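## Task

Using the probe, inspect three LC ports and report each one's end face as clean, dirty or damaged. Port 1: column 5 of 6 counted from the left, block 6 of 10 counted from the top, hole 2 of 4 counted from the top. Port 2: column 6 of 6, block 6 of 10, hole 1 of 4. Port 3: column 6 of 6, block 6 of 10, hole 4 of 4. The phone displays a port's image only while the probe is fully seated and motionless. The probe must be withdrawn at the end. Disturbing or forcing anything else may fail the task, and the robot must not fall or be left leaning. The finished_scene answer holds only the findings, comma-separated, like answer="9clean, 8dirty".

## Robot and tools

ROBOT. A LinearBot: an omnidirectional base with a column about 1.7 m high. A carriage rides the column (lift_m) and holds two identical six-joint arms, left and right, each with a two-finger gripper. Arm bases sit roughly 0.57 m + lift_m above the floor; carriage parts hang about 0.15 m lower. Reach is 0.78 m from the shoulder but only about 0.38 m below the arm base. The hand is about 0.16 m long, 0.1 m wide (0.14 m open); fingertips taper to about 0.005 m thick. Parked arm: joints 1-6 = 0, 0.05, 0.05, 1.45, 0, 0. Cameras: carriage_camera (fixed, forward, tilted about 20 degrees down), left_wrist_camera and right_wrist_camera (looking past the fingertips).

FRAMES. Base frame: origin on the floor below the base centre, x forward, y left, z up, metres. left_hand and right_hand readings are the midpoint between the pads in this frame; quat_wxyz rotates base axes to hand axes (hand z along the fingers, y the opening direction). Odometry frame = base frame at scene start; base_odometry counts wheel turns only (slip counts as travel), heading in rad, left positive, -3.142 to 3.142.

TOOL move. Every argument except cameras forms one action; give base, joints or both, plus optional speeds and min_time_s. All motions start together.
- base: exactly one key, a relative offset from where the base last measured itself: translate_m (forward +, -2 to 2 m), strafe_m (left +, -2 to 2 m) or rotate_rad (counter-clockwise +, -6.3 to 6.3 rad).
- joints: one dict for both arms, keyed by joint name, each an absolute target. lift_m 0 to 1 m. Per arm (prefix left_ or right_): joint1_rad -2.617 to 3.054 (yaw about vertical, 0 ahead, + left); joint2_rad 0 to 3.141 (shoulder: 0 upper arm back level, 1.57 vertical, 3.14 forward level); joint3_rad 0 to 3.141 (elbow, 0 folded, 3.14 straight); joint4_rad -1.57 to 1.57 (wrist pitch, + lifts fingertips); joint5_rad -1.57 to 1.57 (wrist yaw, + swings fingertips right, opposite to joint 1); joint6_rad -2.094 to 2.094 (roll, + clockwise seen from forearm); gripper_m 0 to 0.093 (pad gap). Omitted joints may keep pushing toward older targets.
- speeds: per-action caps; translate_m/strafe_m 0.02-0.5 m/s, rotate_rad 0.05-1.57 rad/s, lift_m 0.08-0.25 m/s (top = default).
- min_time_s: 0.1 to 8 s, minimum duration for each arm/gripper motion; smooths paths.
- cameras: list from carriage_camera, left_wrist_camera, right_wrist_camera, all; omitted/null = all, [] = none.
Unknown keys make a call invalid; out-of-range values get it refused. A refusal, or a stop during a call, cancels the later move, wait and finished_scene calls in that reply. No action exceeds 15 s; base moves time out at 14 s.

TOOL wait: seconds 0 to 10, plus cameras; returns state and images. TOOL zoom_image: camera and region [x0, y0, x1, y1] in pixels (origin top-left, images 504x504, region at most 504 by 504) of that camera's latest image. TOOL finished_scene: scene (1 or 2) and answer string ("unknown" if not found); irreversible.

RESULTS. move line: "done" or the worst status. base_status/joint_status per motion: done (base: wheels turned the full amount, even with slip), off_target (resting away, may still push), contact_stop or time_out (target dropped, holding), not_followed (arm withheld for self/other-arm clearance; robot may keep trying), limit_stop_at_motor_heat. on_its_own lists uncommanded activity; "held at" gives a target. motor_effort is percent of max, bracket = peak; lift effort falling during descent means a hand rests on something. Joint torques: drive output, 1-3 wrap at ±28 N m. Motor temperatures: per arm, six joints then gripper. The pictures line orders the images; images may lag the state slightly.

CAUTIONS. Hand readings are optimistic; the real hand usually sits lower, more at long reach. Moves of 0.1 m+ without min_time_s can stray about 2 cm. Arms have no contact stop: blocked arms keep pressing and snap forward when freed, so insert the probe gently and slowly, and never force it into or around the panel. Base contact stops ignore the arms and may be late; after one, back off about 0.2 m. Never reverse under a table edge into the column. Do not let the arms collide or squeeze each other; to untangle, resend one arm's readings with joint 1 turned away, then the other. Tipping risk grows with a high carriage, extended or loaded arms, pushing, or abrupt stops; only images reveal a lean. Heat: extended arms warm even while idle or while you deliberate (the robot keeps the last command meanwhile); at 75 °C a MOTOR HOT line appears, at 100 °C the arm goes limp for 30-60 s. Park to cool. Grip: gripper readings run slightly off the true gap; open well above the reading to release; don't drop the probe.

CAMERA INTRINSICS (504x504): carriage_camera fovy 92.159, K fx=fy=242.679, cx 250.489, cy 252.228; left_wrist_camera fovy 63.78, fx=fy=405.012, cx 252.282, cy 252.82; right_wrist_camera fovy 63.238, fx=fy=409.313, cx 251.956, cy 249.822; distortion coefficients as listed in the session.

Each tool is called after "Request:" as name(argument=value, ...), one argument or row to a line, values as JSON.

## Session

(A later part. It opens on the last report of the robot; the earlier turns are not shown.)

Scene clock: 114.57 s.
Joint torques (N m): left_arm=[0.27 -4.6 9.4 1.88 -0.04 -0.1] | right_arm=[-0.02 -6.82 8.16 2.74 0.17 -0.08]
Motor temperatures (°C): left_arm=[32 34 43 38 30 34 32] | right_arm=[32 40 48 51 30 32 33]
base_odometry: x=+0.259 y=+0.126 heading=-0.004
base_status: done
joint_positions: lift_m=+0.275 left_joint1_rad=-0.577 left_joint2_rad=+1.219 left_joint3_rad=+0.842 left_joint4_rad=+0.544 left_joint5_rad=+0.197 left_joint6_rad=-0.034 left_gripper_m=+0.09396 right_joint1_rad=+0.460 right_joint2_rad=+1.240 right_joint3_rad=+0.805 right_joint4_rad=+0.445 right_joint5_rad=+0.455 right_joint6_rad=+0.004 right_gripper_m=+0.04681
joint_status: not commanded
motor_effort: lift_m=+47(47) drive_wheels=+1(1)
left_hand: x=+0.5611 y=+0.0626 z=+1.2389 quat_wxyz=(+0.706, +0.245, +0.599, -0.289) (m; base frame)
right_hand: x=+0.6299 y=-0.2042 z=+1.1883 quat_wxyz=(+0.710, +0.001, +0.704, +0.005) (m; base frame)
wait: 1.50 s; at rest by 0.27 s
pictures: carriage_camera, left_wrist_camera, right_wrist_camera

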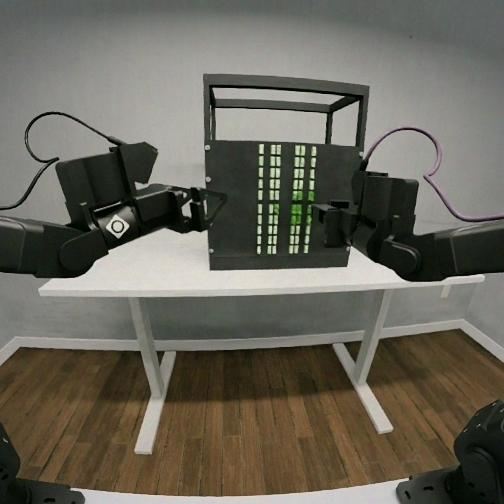

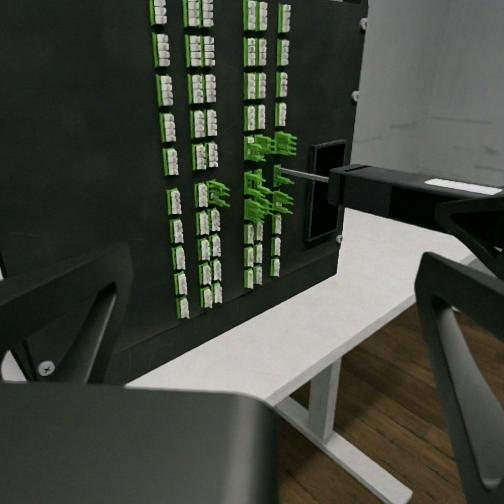

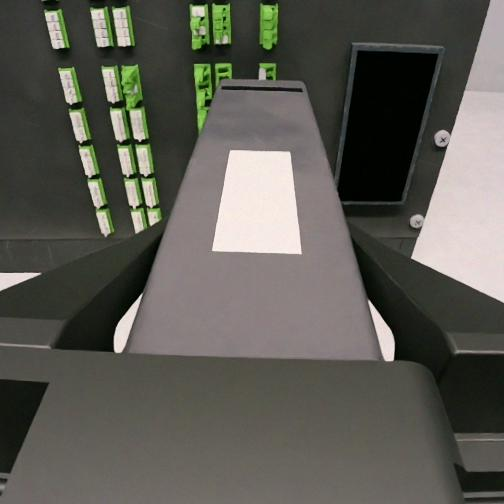

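Request:
wait(
  seconds=0.3,
  cameras=["right_wrist_camera"],
)

Request:
zoom_image(
  camera="right_wrist_camera",
  region=[240, 45, 290, 95],
)

Request:
wait(
  seconds=3,
  cameras=["right_wrist_camera"],
)

Request:
zoom_image(
  camera="right_wrist_camera",
  region=[240, 45, 290, 95],
)

Scene clock: 117.30 s.
Joint torques (N m): left_arm=[0.29 -4.62 9.4 1.86 -0.06 -0.1] | right_arm=[0.01 -6.79 8.09 2.74 0.17 -0.04]
Motor temperatures (°C): left_arm=[32 34 43 38 30 34 32] | right_arm=[32 40 49 51 30 32 33]
base_odometry: x=+0.259 y=+0.126 heading=-0.004
base_status: done
joint_positions: lift_m=+0.275 left_joint1_rad=-0.577 left_joint2_rad=+1.219 left_joint3_rad=+0.842 left_joint4_rad=+0.544 left_joint5_rad=+0.197 left_joint6_rad=-0.034 left_gripper_m=+0.09396 right_joint1_rad=+0.460 right_joint2_rad=+1.240 right_joint3_rad=+0.805 right_joint4_rad=+0.445 right_joint5_rad=+0.455 right_joint6_rad=+0.004 right_gripper_m=+0.04681
joint_status: not commanded
motor_effort: lift_m=+47(47) drive_wheels=+1(1)
left_hand: x=+0.5611 y=+0.0626 z=+1.2389 quat_wxyz=(+0.706, +0.245, +0.599, -0.289) (m; base frame)
right_hand: x=+0.6299 y=-0.2042 z=+1.1883 quat_wxyz=(+0.710, +0.001, +0.704, +0.005) (m; base frame)
wait: 0.30 s; at rest from the start
pictures: right_wrist_camera

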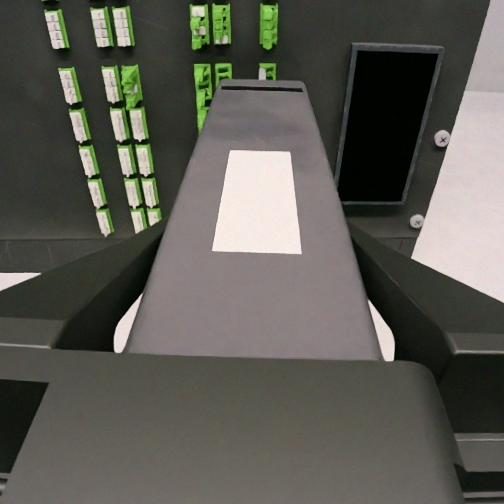

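Scaled by 10.080.

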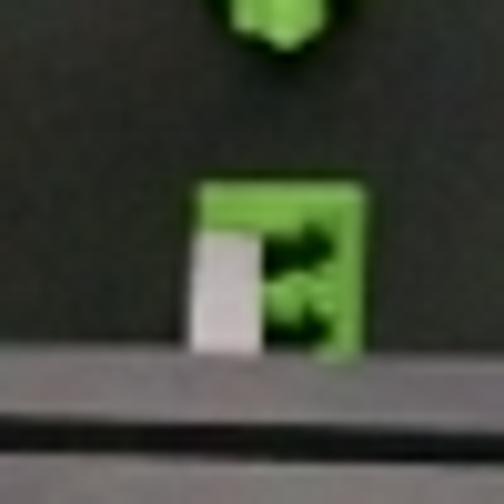

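Scene clock: 120.30 s.
Joint torques (N m): left_arm=[0.2 -4.56 9.47 1.86 -0.06 -0.1] | right_arm=[-0.08 -6.82 8.09 2.71 0.18 -0.03]
Motor temperatures (°C): left_arm=[32 34 44 38 30 34 32] | right_arm=[32 40 49 51 30 32 33]
base_odometry: x=+0.259 y=+0.126 heading=-0.004
base_status: done
joint_positions: lift_m=+0.275 left_joint1_rad=-0.577 left_joint2_rad=+1.219 left_joint3_rad=+0.842 left_joint4_rad=+0.544 left_joint5_rad=+0.197 left_joint6_rad=-0.034 left_gripper_m=+0.09396 right_joint1_rad=+0.460 right_joint2_rad=+1.240 right_joint3_rad=+0.805 right_joint4_rad=+0.445 right_joint5_rad=+0.455 right_joint6_rad=+0.004 right_gripper_m=+0.04681
joint_status: not commanded
motor_effort: lift_m=+47(47) drive_wheels=+1(1)
left_hand: x=+0.5611 y=+0.0626 z=+1.2389 quat_wxyz=(+0.706, +0.245, +0.599, -0.289) (m; base frame)
right_hand: x=+0.6299 y=-0.2042 z=+1.1883 quat_wxyz=(+0.710, +0.001, +0.704, +0.005) (m; base frame)
wait: 3.00 s; at rest by 0.27 s
pictures: right_wrist_camera

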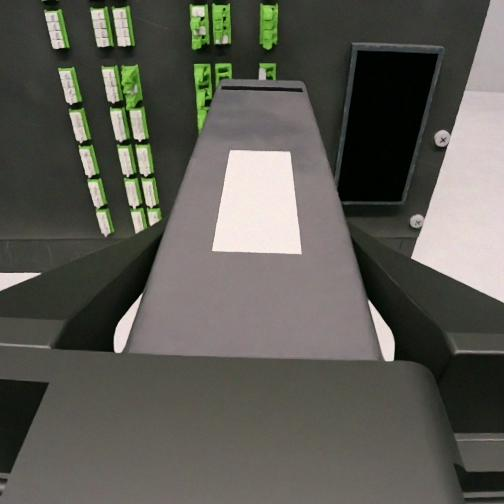

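Scaled by 10.080.

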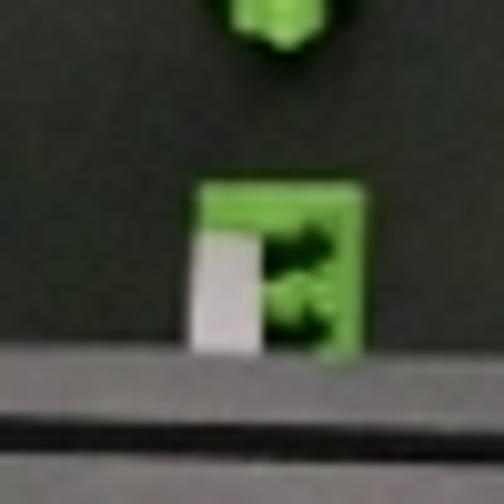

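Request:
move(
  base={"strafe_m": -0.001},
  speeds={"strafe_m": 0.02},
  cameras=[],
)

Request:
wait(
  seconds=1,
  cameras=["right_wrist_camera"],
)

Request:
zoom_image(
  camera="right_wrist_camera",
  region=[240, 45, 290, 95],
)

Request:
wait(
  seconds=4,
  cameras=["right_wrist_camera"],
)

Request:
zoom_image(
  camera="right_wrist_camera",
  region=[240, 45, 290, 95],
)

Scene clock: 124.80 s.
Joint torques (N m): left_arm=[0.24 -4.57 9.43 1.87 -0.07 -0.1] | right_arm=[0.01 -6.86 8.12 2.76 0.16 -0.07]
Motor temperatures (°C): left_arm=[32 34 44 38 30 34 32] | right_arm=[32 40 49 52 30 32 33]
move: done
base_odometry: x=+0.259 y=+0.124 heading=-0.004
base_status: done
joint_positions: lift_m=+0.275 left_joint1_rad=-0.577 left_joint2_rad=+1.219 left_joint3_rad=+0.842 left_joint4_rad=+0.544 left_joint5_rad=+0.197 left_joint6_rad=-0.034 left_gripper_m=+0.09396 right_joint1_rad=+0.460 right_joint2_rad=+1.240 right_joint3_rad=+0.805 right_joint4_rad=+0.445 right_joint5_rad=+0.455 right_joint6_rad=+0.004 right_gripper_m=+0.04681
joint_status: not commanded
motor_effort: lift_m=+47(47) drive_wheels=-3(3)
left_hand: x=+0.5611 y=+0.0626 z=+1.2389 quat_wxyz=(+0.706, +0.245, +0.599, -0.289) (m; base frame)
right_hand: x=+0.6299 y=-0.2042 z=+1.1883 quat_wxyz=(+0.710, +0.001, +0.704, +0.005) (m; base frame)
pictures: none
No camera images: "cameras" was empty.

Scene clock: 125.80 s.
Joint torques (N m): left_arm=[0.31 -4.6 9.43 1.87 -0.04 -0.1] | right_arm=[0.08 -6.89 8.14 2.72 0.16 -0.03]
Motor temperatures (°C): left_arm=[32 34 44 38 30 34 32] | right_arm=[32 40 49 52 30 32 33]
base_odometry: x=+0.259 y=+0.124 heading=-0.004
base_status: done
joint_positions: lift_m=+0.275 left_joint1_rad=-0.577 left_joint2_rad=+1.219 left_joint3_rad=+0.842 left_joint4_rad=+0.544 left_joint5_rad=+0.197 left_joint6_rad=-0.034 left_gripper_m=+0.09396 right_joint1_rad=+0.460 right_joint2_rad=+1.240 right_joint3_rad=+0.805 right_joint4_rad=+0.445 right_joint5_rad=+0.455 right_joint6_rad=+0.004 right_gripper_m=+0.04681
joint_status: not commanded
motor_effort: lift_m=+47(47) drive_wheels=-3(3)
left_hand: x=+0.5611 y=+0.0626 z=+1.2389 quat_wxyz=(+0.706, +0.245, +0.599, -0.289) (m; base frame)
right_hand: x=+0.6299 y=-0.2042 z=+1.1883 quat_wxyz=(+0.710, +0.001, +0.704, +0.005) (m; base frame)
wait: 1.00 s; at rest by 0.27 s
pictures: right_wrist_camera

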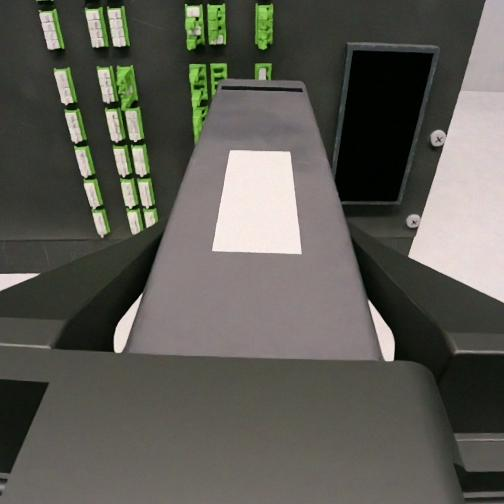

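Scaled by 10.080.

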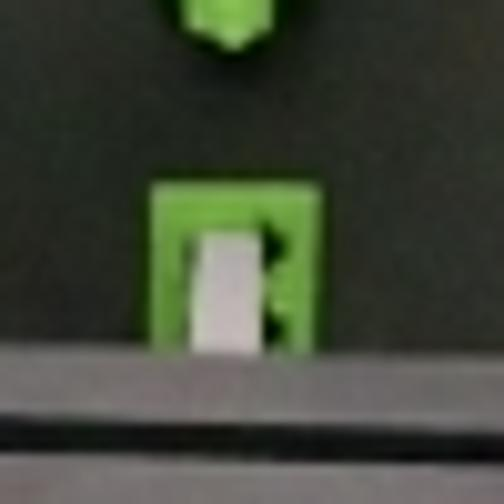

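Scene clock: 129.80 s.
Joint torques (N m): left_arm=[0.18 -4.57 9.37 1.85 -0.06 -0.11] | right_arm=[0.09 -6.84 8.06 2.7 0.18 -0.05]
Motor temperatures (°C): left_arm=[32 34 44 38 30 34 32] | right_arm=[32 40 49 52 30 32 33]
base_odometry: x=+0.259 y=+0.124 heading=-0.004
base_status: done
joint_positions: lift_m=+0.275 left_joint1_rad=-0.577 left_joint2_rad=+1.219 left_joint3_rad=+0.842 left_joint4_rad=+0.544 left_joint5_rad=+0.197 left_joint6_rad=-0.034 left_gripper_m=+0.09396 right_joint1_rad=+0.460 right_joint2_rad=+1.240 right_joint3_rad=+0.805 right_joint4_rad=+0.445 right_joint5_rad=+0.455 right_joint6_rad=+0.004 right_gripper_m=+0.04681
joint_status: not commanded
motor_effort: lift_m=+47(47) drive_wheels=-3(3)
left_hand: x=+0.5611 y=+0.0626 z=+1.2389 quat_wxyz=(+0.706, +0.245, +0.599, -0.289) (m; base frame)
right_hand: x=+0.6299 y=-0.2042 z=+1.1883 quat_wxyz=(+0.710, +0.001, +0.704, +0.005) (m; base frame)
wait: 4.00 s; at rest by 0.27 s
pictures: right_wrist_camera

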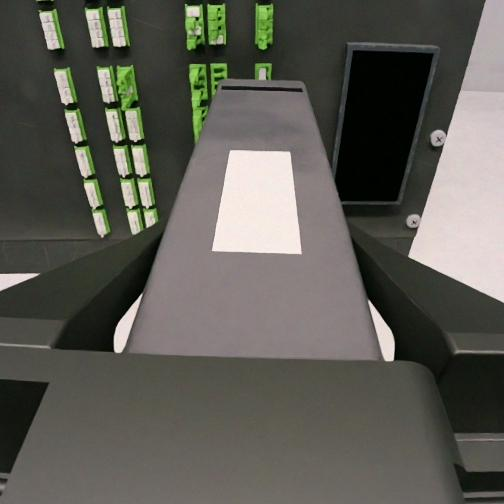

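Scaled by 10.080.

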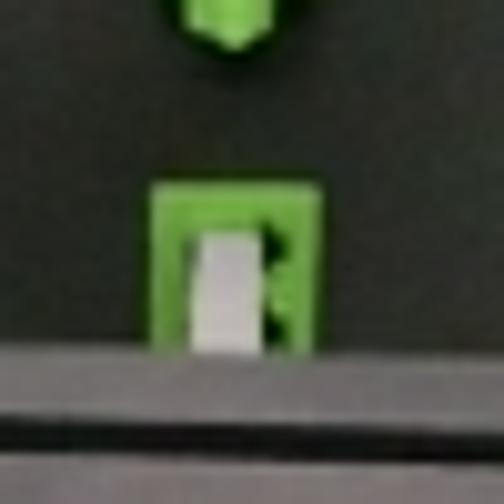

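Request:
move(
  joints={"right_joint5_rad": 0.45},
  cameras=[],
)

Request:
wait(
  seconds=1,
  cameras=["right_wrist_camera", "left_wrist_camera"],
)

Request:
zoom_image(
  camera="right_wrist_camera",
  region=[240, 45, 290, 95],
)

Request:
zoom_image(
  camera="left_wrist_camera",
  region=[260, 150, 310, 200],
)

Scene clock: 132.33 s.
Joint torques (N m): left_arm=[0.23 -4.55 9.4 1.86 -0.05 -0.09] | right_arm=[0.02 -6.75 8.1 2.73 0.12 -0.06]
Motor temperatures (°C): left_arm=[32 34 44 38 30 34 32] | right_arm=[32 40 50 52 30 32 33]
move: done
base_odometry: x=+0.259 y=+0.124 heading=-0.004
base_status: not commanded
joint_positions: lift_m=+0.275 left_joint1_rad=-0.577 left_joint2_rad=+1.219 left_joint3_rad=+0.842 left_joint4_rad=+0.544 left_joint5_rad=+0.197 left_joint6_rad=-0.034 left_gripper_m=+0.09396 right_joint1_rad=+0.460 right_joint2_rad=+1.240 right_joint3_rad=+0.805 right_joint4_rad=+0.445 right_joint5_rad=+0.455 right_joint6_rad=+0.004 right_gripper_m=+0.04681
joint_status: all done
motor_effort: lift_m=+47(47) drive_wheels=-3(3)
left_hand: x=+0.5611 y=+0.0626 z=+1.2389 quat_wxyz=(+0.706, +0.245, +0.599, -0.289) (m; base frame)
right_hand: x=+0.6299 y=-0.2042 z=+1.1883 quat_wxyz=(+0.710, +0.001, +0.704, +0.005) (m; base frame)
pictures: none
No camera images: "cameras" was empty.

Scene clock: 133.33 s.
Joint torques (N m): left_arm=[0.27 -4.59 9.47 1.85 -0.04 -0.09] | right_arm=[0.05 -6.9 8.18 2.71 0.14 -0.05]
Motor temperatures (°C): left_arm=[32 34 44 38 30 34 32] | right_arm=[32 40 50 53 30 32 33]
base_odometry: x=+0.259 y=+0.124 heading=-0.004
base_status: not commanded
joint_positions: lift_m=+0.275 left_joint1_rad=-0.577 left_joint2_rad=+1.219 left_joint3_rad=+0.842 left_joint4_rad=+0.544 left_joint5_rad=+0.197 left_joint6_rad=-0.034 left_gripper_m=+0.09396 right_joint1_rad=+0.460 right_joint2_rad=+1.240 right_joint3_rad=+0.805 right_joint4_rad=+0.445 right_joint5_rad=+0.455 right_joint6_rad=+0.004 right_gripper_m=+0.04681
joint_status: all done
motor_effort: lift_m=+47(47) drive_wheels=-3(3)
left_hand: x=+0.5611 y=+0.0626 z=+1.2389 quat_wxyz=(+0.706, +0.245, +0.599, -0.289) (m; base frame)
right_hand: x=+0.6299 y=-0.2042 z=+1.1883 quat_wxyz=(+0.710, +0.001, +0.704, +0.005) (m; base frame)
wait: 1.00 s; at rest by 0.27 s
pictures: left_wrist_camera, right_wrist_camera

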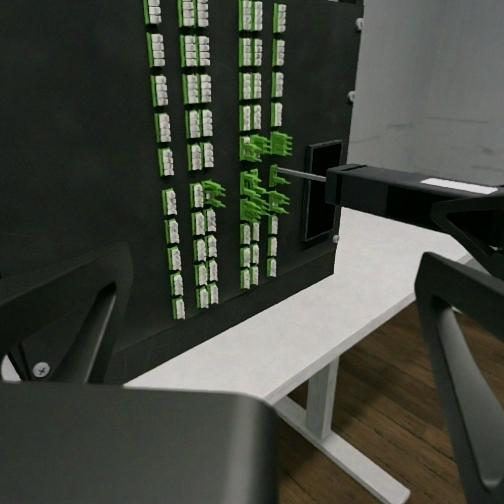

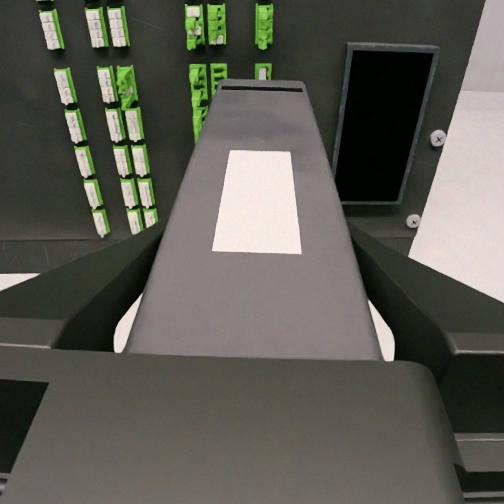

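Scaled by 10.080.

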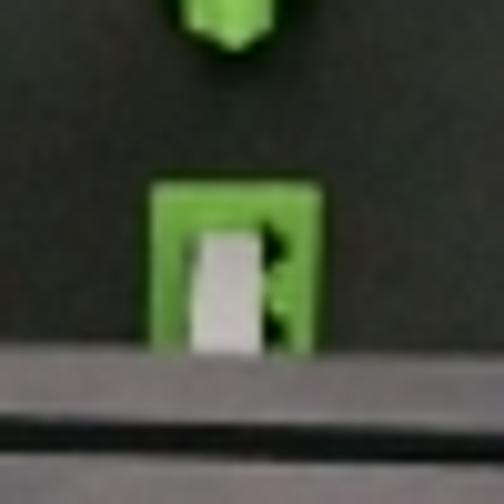

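Scaled by 10.080.

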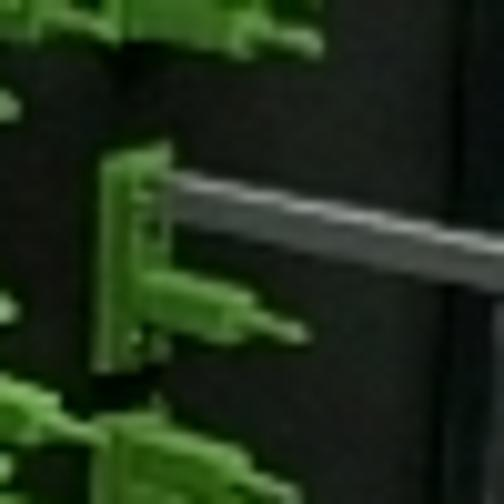

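Request:
move(
  joints={"right_joint5_rad": 0.44},
  cameras=[],
)

Request:
wait(
  seconds=0.6,
  cameras=["right_wrist_camera"],
)

Request:
zoom_image(
  camera="right_wrist_camera",
  region=[240, 45, 290, 95],
)

Scene clock: 136.23 s.
Joint torques (N m): left_arm=[0.2 -4.56 9.36 1.87 -0.06 -0.09] | right_arm=[0.01 -6.68 8.17 2.72 0.02 -0.07]
Motor temperatures (°C): left_arm=[32 34 44 39 30 34 32] | right_arm=[32 40 50 53 30 32 33]
move: done
base_odometry: x=+0.259 y=+0.124 heading=-0.004
base_status: not commanded
joint_positions: lift_m=+0.275 left_joint1_rad=-0.577 left_joint2_rad=+1.219 left_joint3_rad=+0.842 left_joint4_rad=+0.544 left_joint5_rad=+0.197 left_joint6_rad=-0.034 left_gripper_m=+0.09396 right_joint1_rad=+0.460 right_joint2_rad=+1.240 right_joint3_rad=+0.805 right_joint4_rad=+0.445 right_joint5_rad=+0.454 right_joint6_rad=+0.004 right_gripper_m=+0.04681
joint_status: all done
motor_effort: lift_m=+47(47) drive_wheels=-3(3)
left_hand: x=+0.5611 y=+0.0626 z=+1.2389 quat_wxyz=(+0.706, +0.245, +0.599, -0.289) (m; base frame)
right_hand: x=+0.6299 y=-0.2040 z=+1.1883 quat_wxyz=(+0.710, +0.001, +0.704, +0.005) (m; base frame)
pictures: none
No camera images: "cameras" was empty.

Scene clock: 136.83 s.
Joint torques (N m): left_arm=[0.2 -4.57 9.44 1.86 -0.08 -0.09] | right_arm=[0.09 -6.74 8.08 2.74 0.03 -0.05]
Motor temperatures (°C): left_arm=[32 34 44 39 30 34 32] | right_arm=[32 40 50 53 30 32 33]
base_odometry: x=+0.259 y=+0.124 heading=-0.004
base_status: not commanded
joint_positions: lift_m=+0.275 left_joint1_rad=-0.577 left_joint2_rad=+1.219 left_joint3_rad=+0.842 left_joint4_rad=+0.544 left_joint5_rad=+0.197 left_joint6_rad=-0.034 left_gripper_m=+0.09396 right_joint1_rad=+0.460 right_joint2_rad=+1.240 right_joint3_rad=+0.805 right_joint4_rad=+0.445 right_joint5_rad=+0.454 right_joint6_rad=+0.004 right_gripper_m=+0.04681
joint_status: all done
motor_effort: lift_m=+47(47) drive_wheels=-3(3)
left_hand: x=+0.5611 y=+0.0626 z=+1.2389 quat_wxyz=(+0.706, +0.245, +0.599, -0.289) (m; base frame)
right_hand: x=+0.6299 y=-0.2039 z=+1.1883 quat_wxyz=(+0.710, +0.001, +0.704, +0.005) (m; base frame)
wait: 0.60 s; at rest by 0.27 s
pictures: right_wrist_camera

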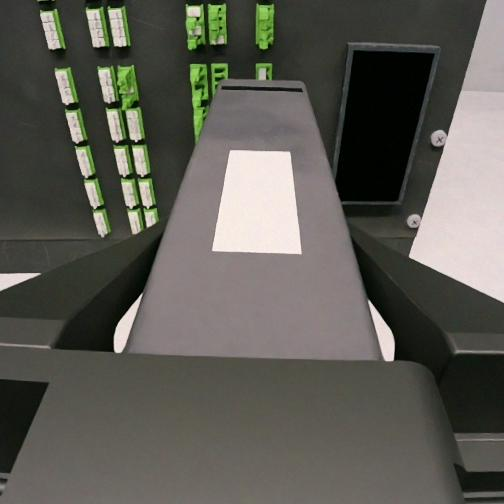

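Scaled by 10.080.

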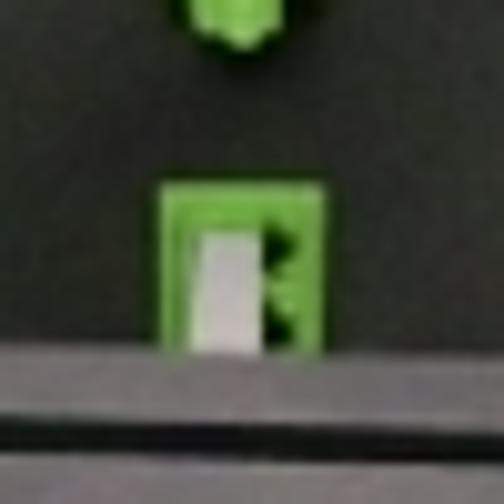

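Request:
move(
  base={"translate_m": 0.003},
  speeds={"translate_m": 0.02},
  cameras=[],
)

Request:
wait(
  seconds=0.6,
  cameras=["right_wrist_camera", "left_wrist_camera"],
)

Request:
zoom_image(
  camera="right_wrist_camera",
  region=[240, 45, 290, 95],
)

Request:
zoom_image(
  camera="left_wrist_camera",
  region=[260, 150, 310, 200],
)

Scene clock: 139.43 s.
Joint torques (N m): left_arm=[0.14 -4.63 9.46 1.89 -0.08 -0.12] | right_arm=[-0.18 -6.41 8.23 2.66 0.05 -0.06]
Motor temperatures (°C): left_arm=[32 34 44 39 30 34 32] | right_arm=[32 40 50 53 30 32 33]
move: done
base_odometry: x=+0.262 y=+0.124 heading=-0.005
base_status: done
joint_positions: lift_m=+0.275 left_joint1_rad=-0.577 left_joint2_rad=+1.219 left_joint3_rad=+0.842 left_joint4_rad=+0.543 left_joint5_rad=+0.197 left_joint6_rad=-0.034 left_gripper_m=+0.09396 right_joint1_rad=+0.462 right_joint2_rad=+1.237 right_joint3_rad=+0.805 right_joint4_rad=+0.445 right_joint5_rad=+0.454 right_joint6_rad=+0.004 right_gripper_m=+0.04681
joint_status: not commanded
motor_effort: lift_m=+47(47) drive_wheels=-2(5)
left_hand: x=+0.5611 y=+0.0625 z=+1.2387 quat_wxyz=(+0.705, +0.245, +0.599, -0.289) (m; base frame)
right_hand: x=+0.6291 y=-0.2036 z=+1.1897 quat_wxyz=(+0.711, +0.001, +0.703, +0.006) (m; base frame)
pictures: none
No camera images: "cameras" was empty.

Scene clock: 140.03 s.
Joint torques (N m): left_arm=[0.23 -4.56 9.39 1.87 -0.06 -0.11] | right_arm=[-0.16 -6.39 8.16 2.75 0.02 -0.04]
Motor temperatures (°C): left_arm=[32 34 44 39 30 34 32] | right_arm=[32 40 50 53 30 32 33]
base_odometry: x=+0.262 y=+0.124 heading=-0.005
base_status: done
joint_positions: lift_m=+0.275 left_joint1_rad=-0.577 left_joint2_rad=+1.219 left_joint3_rad=+0.842 left_joint4_rad=+0.543 left_joint5_rad=+0.197 left_joint6_rad=-0.034 left_gripper_m=+0.09396 right_joint1_rad=+0.462 right_joint2_rad=+1.237 right_joint3_rad=+0.805 right_joint4_rad=+0.445 right_joint5_rad=+0.454 right_joint6_rad=+0.004 right_gripper_m=+0.04681
joint_status: not commanded
motor_effort: lift_m=+47(47) drive_wheels=-2(5)
left_hand: x=+0.5611 y=+0.0625 z=+1.2387 quat_wxyz=(+0.705, +0.245, +0.599, -0.289) (m; base frame)
right_hand: x=+0.6291 y=-0.2035 z=+1.1897 quat_wxyz=(+0.711, +0.000, +0.703, +0.007) (m; base frame)
wait: 0.60 s; at rest by 0.27 s
pictures: left_wrist_camera, right_wrist_camera

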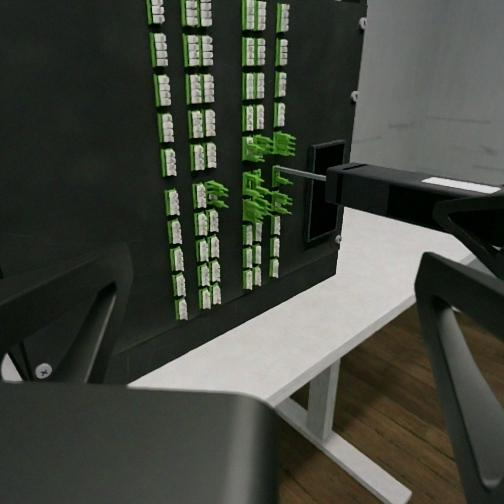

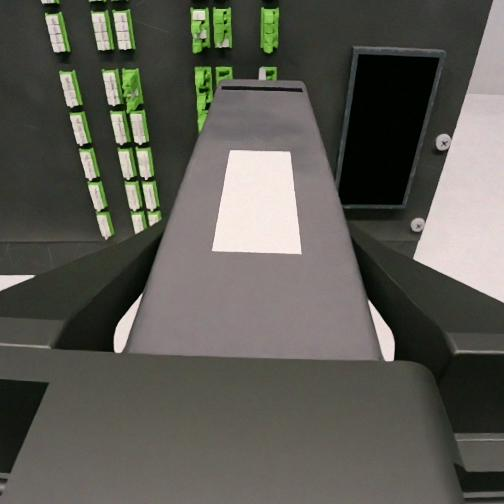

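Scaled by 10.080.

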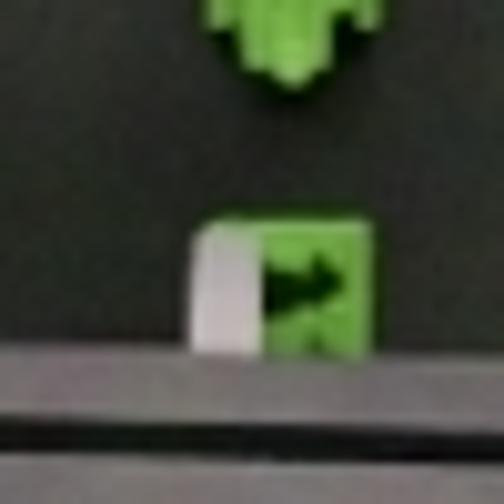

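Scaled by 10.080.

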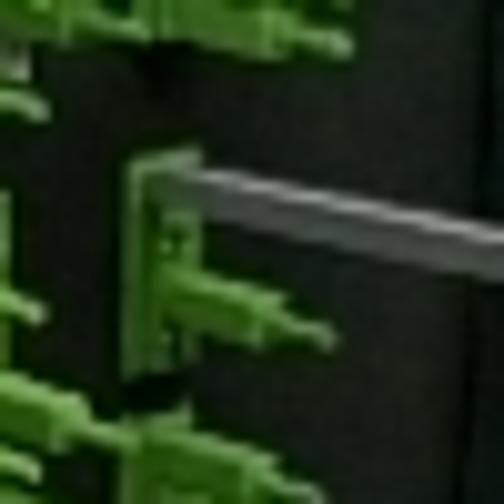

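Request:
move(
  base={"translate_m": -0.004},
  speeds={"translate_m": 0.02},
  cameras=[],
)

Request:
wait(
  seconds=0.6,
  cameras=["right_wrist_camera", "left_wrist_camera"],
)

Request:
zoom_image(
  camera="right_wrist_camera",
  region=[240, 45, 290, 95],
)

Request:
zoom_image(
  camera="left_wrist_camera",
  region=[260, 150, 310, 200],
)

Scene clock: 145.33 s.
Joint torques (N m): left_arm=[0.28 -4.62 9.42 1.87 -0.06 -0.1] | right_arm=[-0.18 -6.52 8.13 2.77 0.04 -0.04]
Motor temperatures (°C): left_arm=[32 34 44 39 30 34 32] | right_arm=[32 40 50 54 30 32 33]
move: done
base_odometry: x=+0.258 y=+0.124 heading=-0.005
base_status: done
joint_positions: lift_m=+0.275 left_joint1_rad=-0.577 left_joint2_rad=+1.219 left_joint3_rad=+0.842 left_joint4_rad=+0.543 left_joint5_rad=+0.197 left_joint6_rad=-0.034 left_gripper_m=+0.09396 right_joint1_rad=+0.462 right_joint2_rad=+1.237 right_joint3_rad=+0.805 right_joint4_rad=+0.445 right_joint5_rad=+0.452 right_joint6_rad=+0.004 right_gripper_m=+0.04681
joint_status: not commanded
motor_effort: lift_m=+47(47) drive_wheels=-2(8)
left_hand: x=+0.5611 y=+0.0625 z=+1.2387 quat_wxyz=(+0.705, +0.245, +0.599, -0.289) (m; base frame)
right_hand: x=+0.6291 y=-0.2033 z=+1.1897 quat_wxyz=(+0.711, +0.000, +0.703, +0.007) (m; base frame)
pictures: none
No camera images: "cameras" was empty.

Scene clock: 145.93 s.
Joint torques (N m): left_arm=[0.27 -4.6 9.42 1.88 -0.06 -0.12] | right_arm=[-0.06 -6.46 8.17 2.72 0.05 -0.04]
Motor temperatures (°C): left_arm=[32 34 44 39 30 34 32] | right_arm=[32 40 50 54 30 32 33]
base_odometry: x=+0.258 y=+0.124 heading=-0.005
base_status: done
joint_positions: lift_m=+0.275 left_joint1_rad=-0.577 left_joint2_rad=+1.219 left_joint3_rad=+0.842 left_joint4_rad=+0.543 left_joint5_rad=+0.197 left_joint6_rad=-0.034 left_gripper_m=+0.09396 right_joint1_rad=+0.462 right_joint2_rad=+1.237 right_joint3_rad=+0.805 right_joint4_rad=+0.445 right_joint5_rad=+0.452 right_joint6_rad=+0.004 right_gripper_m=+0.04681
joint_status: not commanded
motor_effort: lift_m=+47(47) drive_wheels=-1(8)
left_hand: x=+0.5611 y=+0.0625 z=+1.2387 quat_wxyz=(+0.705, +0.245, +0.599, -0.289) (m; base frame)
right_hand: x=+0.6291 y=-0.2033 z=+1.1897 quat_wxyz=(+0.711, +0.000, +0.703, +0.007) (m; base frame)
wait: 0.60 s; at rest by 0.27 s
pictures: left_wrist_camera, right_wrist_camera

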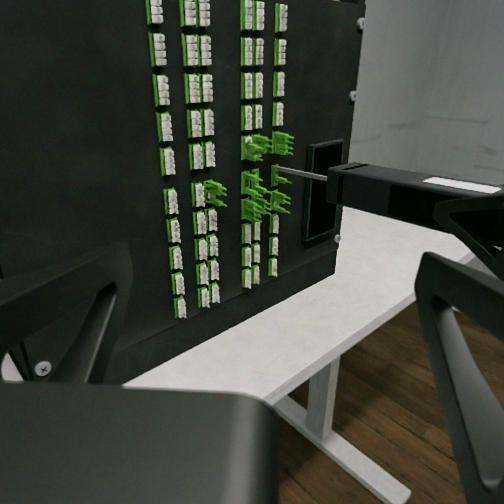

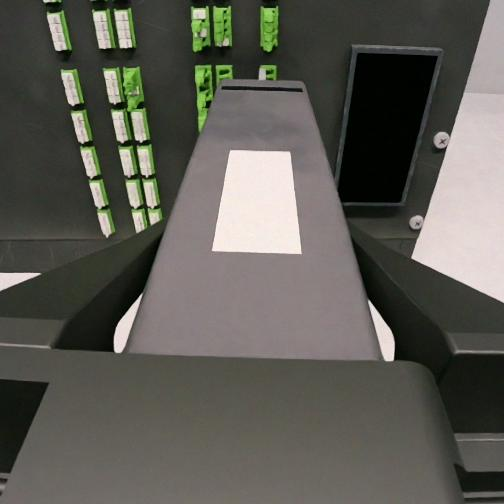

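Scaled by 10.080.

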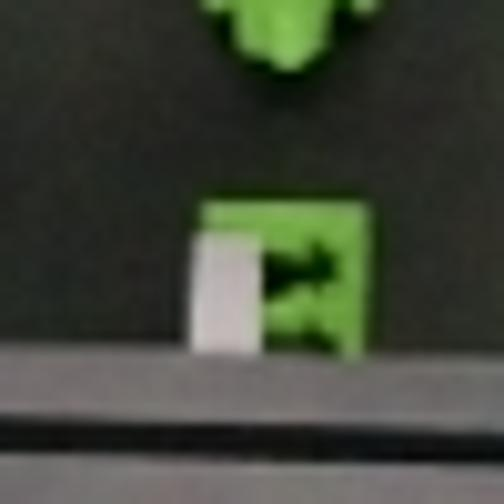

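Scaled by 10.080.

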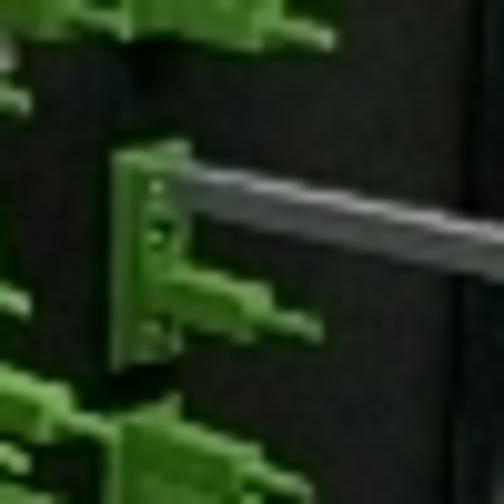

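Request:
move(
  base={"strafe_m": -0.003},
  joints={"lift_m": 0.274},
  speeds={"strafe_m": 0.02, "lift_m": 0.08},
  cameras=[],
)

Request:
wait(
  seconds=0.8,
  cameras=["right_wrist_camera", "left_wrist_camera"],
)

Request:
zoom_image(
  camera="right_wrist_camera",
  region=[240, 45, 290, 95],
)

Request:
zoom_image(
  camera="left_wrist_camera",
  region=[260, 150, 310, 200],
)

Scene clock: 150.30 s.
Joint torques (N m): left_arm=[0.21 -4.68 9.42 1.85 -0.05 -0.11] | right_arm=[0.01 -6.45 7.92 2.72 0.01 -0.04]
Motor temperatures (°C): left_arm=[32 34 45 39 30 34 32] | right_arm=[32 40 51 54 30 32 33]
move: done
base_odometry: x=+0.258 y=+0.122 heading=-0.004
base_status: done
joint_positions: lift_m=+0.274 left_joint1_rad=-0.577 left_joint2_rad=+1.219 left_joint3_rad=+0.842 left_joint4_rad=+0.544 left_joint5_rad=+0.197 left_joint6_rad=-0.034 left_gripper_m=+0.09396 right_joint1_rad=+0.462 right_joint2_rad=+1.237 right_joint3_rad=+0.805 right_joint4_rad=+0.446 right_joint5_rad=+0.448 right_joint6_rad=+0.004 right_gripper_m=+0.04681
joint_status: all done
motor_effort: lift_m=+37(37) drive_wheels=+1(3)
left_hand: x=+0.5611 y=+0.0625 z=+1.2378 quat_wxyz=(+0.705, +0.245, +0.599, -0.289) (m; base frame)
right_hand: x=+0.6291 y=-0.2027 z=+1.1888 quat_wxyz=(+0.711, -0.001, +0.703, +0.008) (m; base frame)
pictures: none
No camera images: "cameras" was empty.

Scene clock: 151.10 s.
Joint torques (N m): left_arm=[0.29 -4.56 9.43 1.88 -0.05 -0.12] | right_arm=[-0.1 -6.43 8.18 2.73 0.11 -0.04]
Motor temperatures (°C): left_arm=[32 34 45 39 30 34 32] | right_arm=[32 40 51 54 30 32 33]
base_odometry: x=+0.258 y=+0.122 heading=-0.004
base_status: done
joint_positions: lift_m=+0.274 left_joint1_rad=-0.577 left_joint2_rad=+1.219 left_joint3_rad=+0.842 left_joint4_rad=+0.544 left_joint5_rad=+0.197 left_joint6_rad=-0.034 left_gripper_m=+0.09396 right_joint1_rad=+0.462 right_joint2_rad=+1.237 right_joint3_rad=+0.805 right_joint4_rad=+0.446 right_joint5_rad=+0.448 right_joint6_rad=+0.004 right_gripper_m=+0.04681
joint_status: all done
motor_effort: lift_m=+36(37) drive_wheels=+1(3)
left_hand: x=+0.5611 y=+0.0625 z=+1.2378 quat_wxyz=(+0.705, +0.245, +0.599, -0.289) (m; base frame)
right_hand: x=+0.6291 y=-0.2027 z=+1.1888 quat_wxyz=(+0.711, -0.001, +0.703, +0.008) (m; base frame)
wait: 0.80 s; at rest by 0.27 s
pictures: left_wrist_camera, right_wrist_camera

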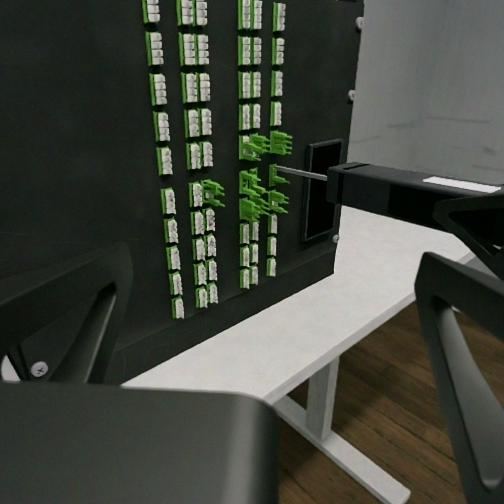

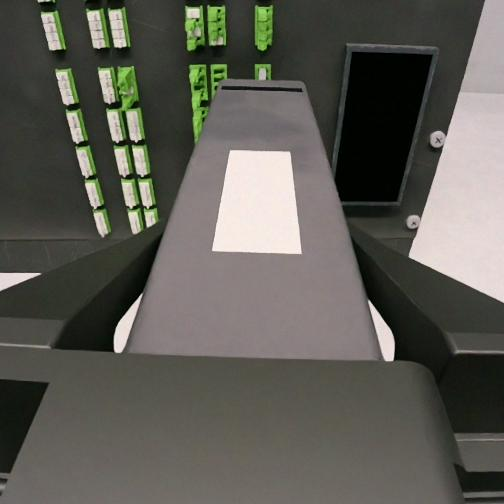

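Scaled by 10.080.

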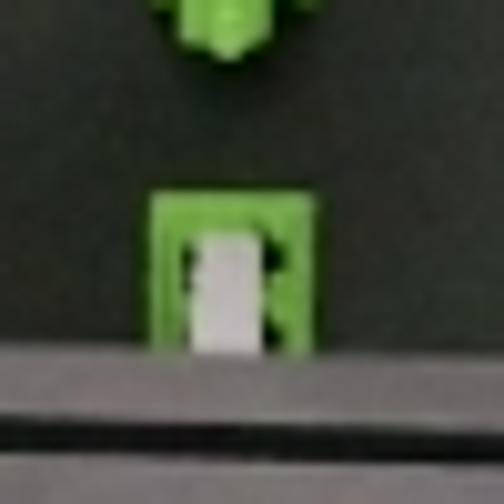

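Scaled by 10.080.

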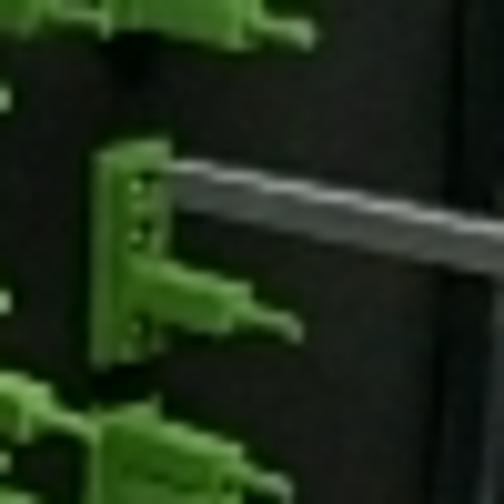

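Request:
move(
  joints={"lift_m": 0.2727, "right_joint5_rad": 0.432},
  speeds={"lift_m": 0.08},
  cameras=[],
)

Request:
wait(
  seconds=0.8,
  cameras=["right_wrist_camera", "left_wrist_camera"],
)

Request:
zoom_image(
  camera="right_wrist_camera",
  region=[240, 45, 290, 95],
)

Request:
zoom_image(
  camera="left_wrist_camera",
  region=[260, 150, 310, 200],
)

Scene clock: 154.70 s.
Joint torques (N m): left_arm=[0.24 -4.46 9.52 1.89 -0.07 -0.09] | right_arm=[-0.06 -6.64 8.32 2.73 0.02 -0.07]
Motor temperatures (°C): left_arm=[32 34 45 39 30 34 32] | right_arm=[32 40 51 54 30 32 33]
move: done
base_odometry: x=+0.258 y=+0.122 heading=-0.004
base_status: not commanded
joint_positions: lift_m=+0.273 left_joint1_rad=-0.577 left_joint2_rad=+1.219 left_joint3_rad=+0.842 left_joint4_rad=+0.544 left_joint5_rad=+0.197 left_joint6_rad=-0.034 left_gripper_m=+0.09396 right_joint1_rad=+0.462 right_joint2_rad=+1.237 right_joint3_rad=+0.805 right_joint4_rad=+0.447 right_joint5_rad=+0.446 right_joint6_rad=+0.004 right_gripper_m=+0.04681
joint_status: all done
motor_effort: lift_m=+36(38) drive_wheels=+1(1)
left_hand: x=+0.5611 y=+0.0626 z=+1.2366 quat_wxyz=(+0.706, +0.245, +0.599, -0.289) (m; base frame)
right_hand: x=+0.6291 y=-0.2022 z=+1.1877 quat_wxyz=(+0.712, -0.002, +0.702, +0.010) (m; base frame)
pictures: none
No camera images: "cameras" was empty.

Scene clock: 155.50 s.
Joint torques (N m): left_arm=[0.23 -4.56 9.39 1.89 -0.06 -0.1] | right_arm=[-0.2 -6.46 8.1 2.71 0.02 -0.03]
Motor temperatures (°C): left_arm=[32 34 45 39 30 34 32] | right_arm=[32 40 51 54 30 32 33]
base_odometry: x=+0.258 y=+0.122 heading=-0.004
base_status: not commanded
joint_positions: lift_m=+0.273 left_joint1_rad=-0.577 left_joint2_rad=+1.219 left_joint3_rad=+0.842 left_joint4_rad=+0.544 left_joint5_rad=+0.197 left_joint6_rad=-0.034 left_gripper_m=+0.09396 right_joint1_rad=+0.462 right_joint2_rad=+1.237 right_joint3_rad=+0.805 right_joint4_rad=+0.447 right_joint5_rad=+0.445 right_joint6_rad=+0.004 right_gripper_m=+0.04681
joint_status: all done
motor_effort: lift_m=+36(38) drive_wheels=+1(1)
left_hand: x=+0.5611 y=+0.0626 z=+1.2366 quat_wxyz=(+0.706, +0.245, +0.599, -0.289) (m; base frame)
right_hand: x=+0.6291 y=-0.2022 z=+1.1877 quat_wxyz=(+0.712, -0.002, +0.702, +0.010) (m; base frame)
wait: 0.80 s; at rest by 0.27 s
pictures: left_wrist_camera, right_wrist_camera

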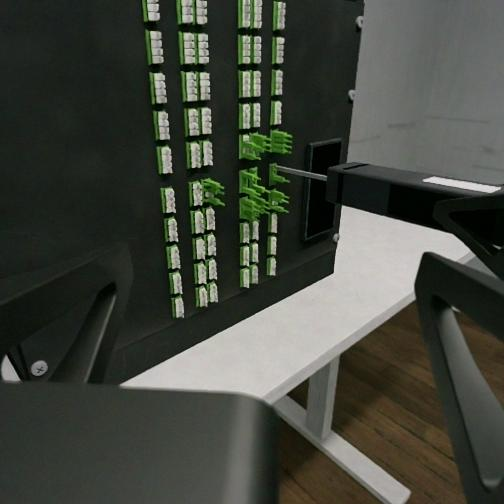

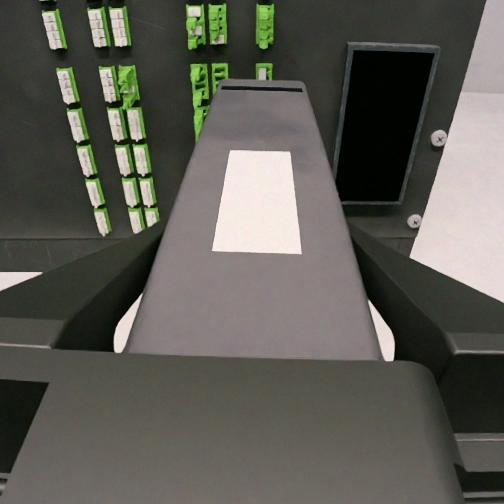

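Scaled by 10.080.

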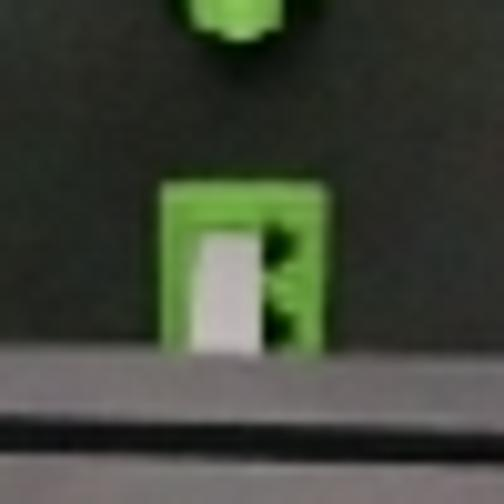

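Scaled by 10.080.

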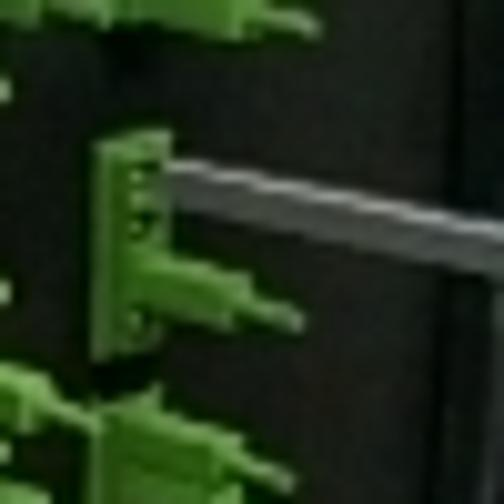

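Request:
move(
  base={"translate_m": 0.003},
  speeds={"translate_m": 0.02},
  cameras=[],
)

Request:
wait(
  seconds=0.6,
  cameras=["right_wrist_camera", "left_wrist_camera"],
)

Request:
zoom_image(
  camera="right_wrist_camera",
  region=[240, 45, 290, 95],
)

Request:
zoom_image(
  camera="left_wrist_camera",
  region=[260, 150, 310, 200],
)

Scene clock: 158.53 s.
Joint torques (N m): left_arm=[0.38 -4.49 9.35 1.85 -0.04 -0.1] | right_arm=[0.02 -6.31 8.21 2.67 0.03 -0.04]
Motor temperatures (°C): left_arm=[32 34 45 39 30 34 32] | right_arm=[32 39 51 55 30 32 33]
move: done
base_odometry: x=+0.261 y=+0.122 heading=-0.004
base_status: done
joint_positions: lift_m=+0.273 left_joint1_rad=-0.577 left_joint2_rad=+1.219 left_joint3_rad=+0.842 left_joint4_rad=+0.544 left_joint5_rad=+0.197 left_joint6_rad=-0.034 left_gripper_m=+0.09396 right_joint1_rad=+0.462 right_joint2_rad=+1.237 right_joint3_rad=+0.805 right_joint4_rad=+0.447 right_joint5_rad=+0.442 right_joint6_rad=+0.004 right_gripper_m=+0.04681
joint_status: not commanded
motor_effort: lift_m=+36(36) drive_wheels=+0(6)
left_hand: x=+0.5611 y=+0.0626 z=+1.2366 quat_wxyz=(+0.706, +0.245, +0.599, -0.289) (m; base frame)
right_hand: x=+0.6291 y=-0.2016 z=+1.1879 quat_wxyz=(+0.712, -0.003, +0.702, +0.011) (m; base frame)
pictures: none
No camera images: "cameras" was empty.

Scene clock: 159.13 s.
Joint torques (N m): left_arm=[0.28 -4.64 9.39 1.84 -0.07 -0.12] | right_arm=[-0.14 -6.35 8.06 2.7 0.06 -0.05]
Motor temperatures (°C): left_arm=[32 34 45 39 30 34 32] | right_arm=[32 39 51 55 30 32 33]
base_odometry: x=+0.261 y=+0.122 heading=-0.004
base_status: done
joint_positions: lift_m=+0.273 left_joint1_rad=-0.577 left_joint2_rad=+1.219 left_joint3_rad=+0.842 left_joint4_rad=+0.544 left_joint5_rad=+0.197 left_joint6_rad=-0.034 left_gripper_m=+0.09396 right_joint1_rad=+0.462 right_joint2_rad=+1.237 right_joint3_rad=+0.805 right_joint4_rad=+0.447 right_joint5_rad=+0.442 right_joint6_rad=+0.004 right_gripper_m=+0.04681
joint_status: not commanded
motor_effort: lift_m=+36(36) drive_wheels=-3(6)
left_hand: x=+0.5611 y=+0.0626 z=+1.2366 quat_wxyz=(+0.706, +0.245, +0.599, -0.289) (m; base frame)
right_hand: x=+0.6291 y=-0.2016 z=+1.1879 quat_wxyz=(+0.712, -0.003, +0.702, +0.011) (m; base frame)
wait: 0.60 s; at rest by 0.27 s
pictures: left_wrist_camera, right_wrist_camera

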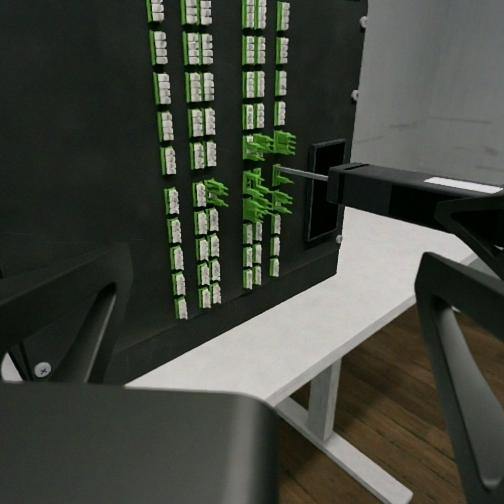

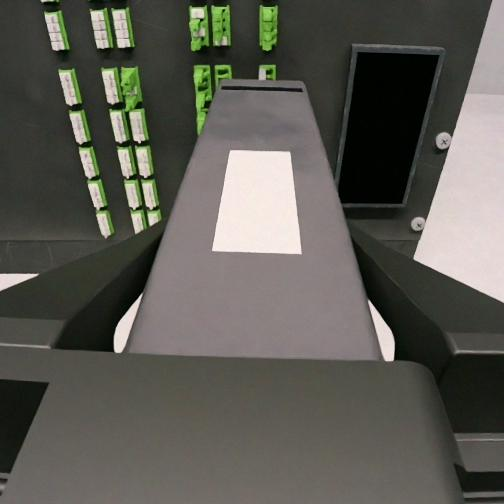

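Scaled by 10.080.

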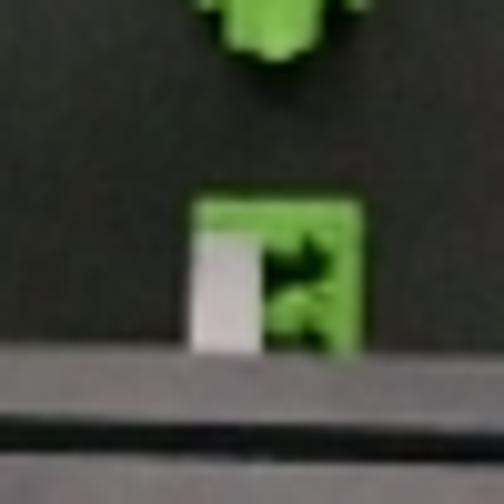

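Scaled by 10.080.

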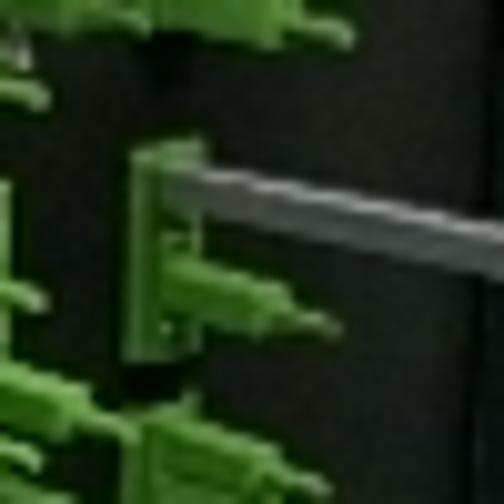

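Request:
move(
  joints={"right_joint5_rad": 0.456},
  cameras=[],
)

Request:
wait(
  seconds=0.6,
  cameras=["right_wrist_camera"],
)

Request:
zoom_image(
  camera="right_wrist_camera",
  region=[240, 45, 290, 95],
)

Scene clock: 162.17 s.
Joint torques (N m): left_arm=[0.21 -4.56 9.46 1.87 -0.07 -0.11] | right_arm=[-0.1 -6.39 8.17 2.7 0.33 -0.01]
Motor temperatures (°C): left_arm=[32 34 45 39 30 34 32] | right_arm=[32 39 51 55 30 32 33]
move: done
base_odometry: x=+0.261 y=+0.122 heading=-0.004
base_status: not commanded
joint_positions: lift_m=+0.273 left_joint1_rad=-0.577 left_joint2_rad=+1.219 left_joint3_rad=+0.842 left_joint4_rad=+0.544 left_joint5_rad=+0.197 left_joint6_rad=-0.034 left_gripper_m=+0.09396 right_joint1_rad=+0.462 right_joint2_rad=+1.237 right_joint3_rad=+0.805 right_joint4_rad=+0.447 right_joint5_rad=+0.444 right_joint6_rad=+0.004 right_gripper_m=+0.04681
joint_status: all done
motor_effort: lift_m=+36(36) drive_wheels=+0(0)
left_hand: x=+0.5611 y=+0.0626 z=+1.2366 quat_wxyz=(+0.706, +0.245, +0.599, -0.289) (m; base frame)
right_hand: x=+0.6291 y=-0.2019 z=+1.1879 quat_wxyz=(+0.712, -0.003, +0.702, +0.010) (m; base frame)
pictures: none
No camera images: "cameras" was empty.

Scene clock: 162.77 s.
Joint torques (N m): left_arm=[0.23 -4.52 9.36 1.88 -0.05 -0.1] | right_arm=[-0.09 -6.53 8.14 2.73 0.35 -0.03]
Motor temperatures (°C): left_arm=[32 34 45 39 30 34 32] | right_arm=[32 39 52 55 30 32 33]
base_odometry: x=+0.261 y=+0.122 heading=-0.004
base_status: not commanded
joint_positions: lift_m=+0.273 left_joint1_rad=-0.577 left_joint2_rad=+1.219 left_joint3_rad=+0.842 left_joint4_rad=+0.544 left_joint5_rad=+0.197 left_joint6_rad=-0.034 left_gripper_m=+0.09396 right_joint1_rad=+0.462 right_joint2_rad=+1.237 right_joint3_rad=+0.805 right_joint4_rad=+0.447 right_joint5_rad=+0.444 right_joint6_rad=+0.004 right_gripper_m=+0.04681
joint_status: all done
motor_effort: lift_m=+36(36) drive_wheels=+0(0)
left_hand: x=+0.5611 y=+0.0626 z=+1.2366 quat_wxyz=(+0.706, +0.245, +0.599, -0.289) (m; base frame)
right_hand: x=+0.6291 y=-0.2019 z=+1.1879 quat_wxyz=(+0.712, -0.003, +0.702, +0.010) (m; base frame)
wait: 0.60 s; at rest by 0.27 s
pictures: right_wrist_camera

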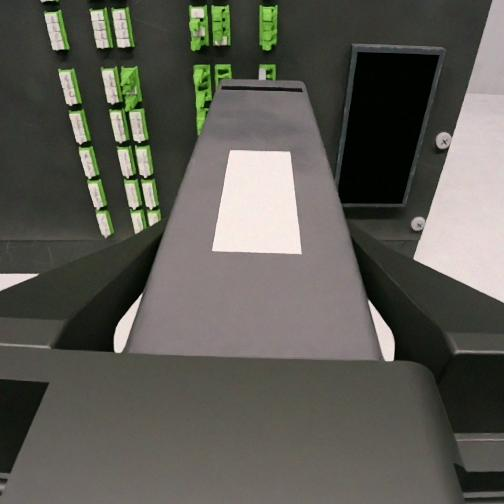

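Scaled by 10.080.

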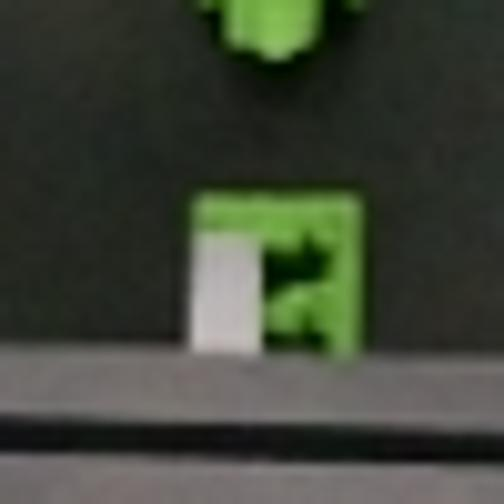

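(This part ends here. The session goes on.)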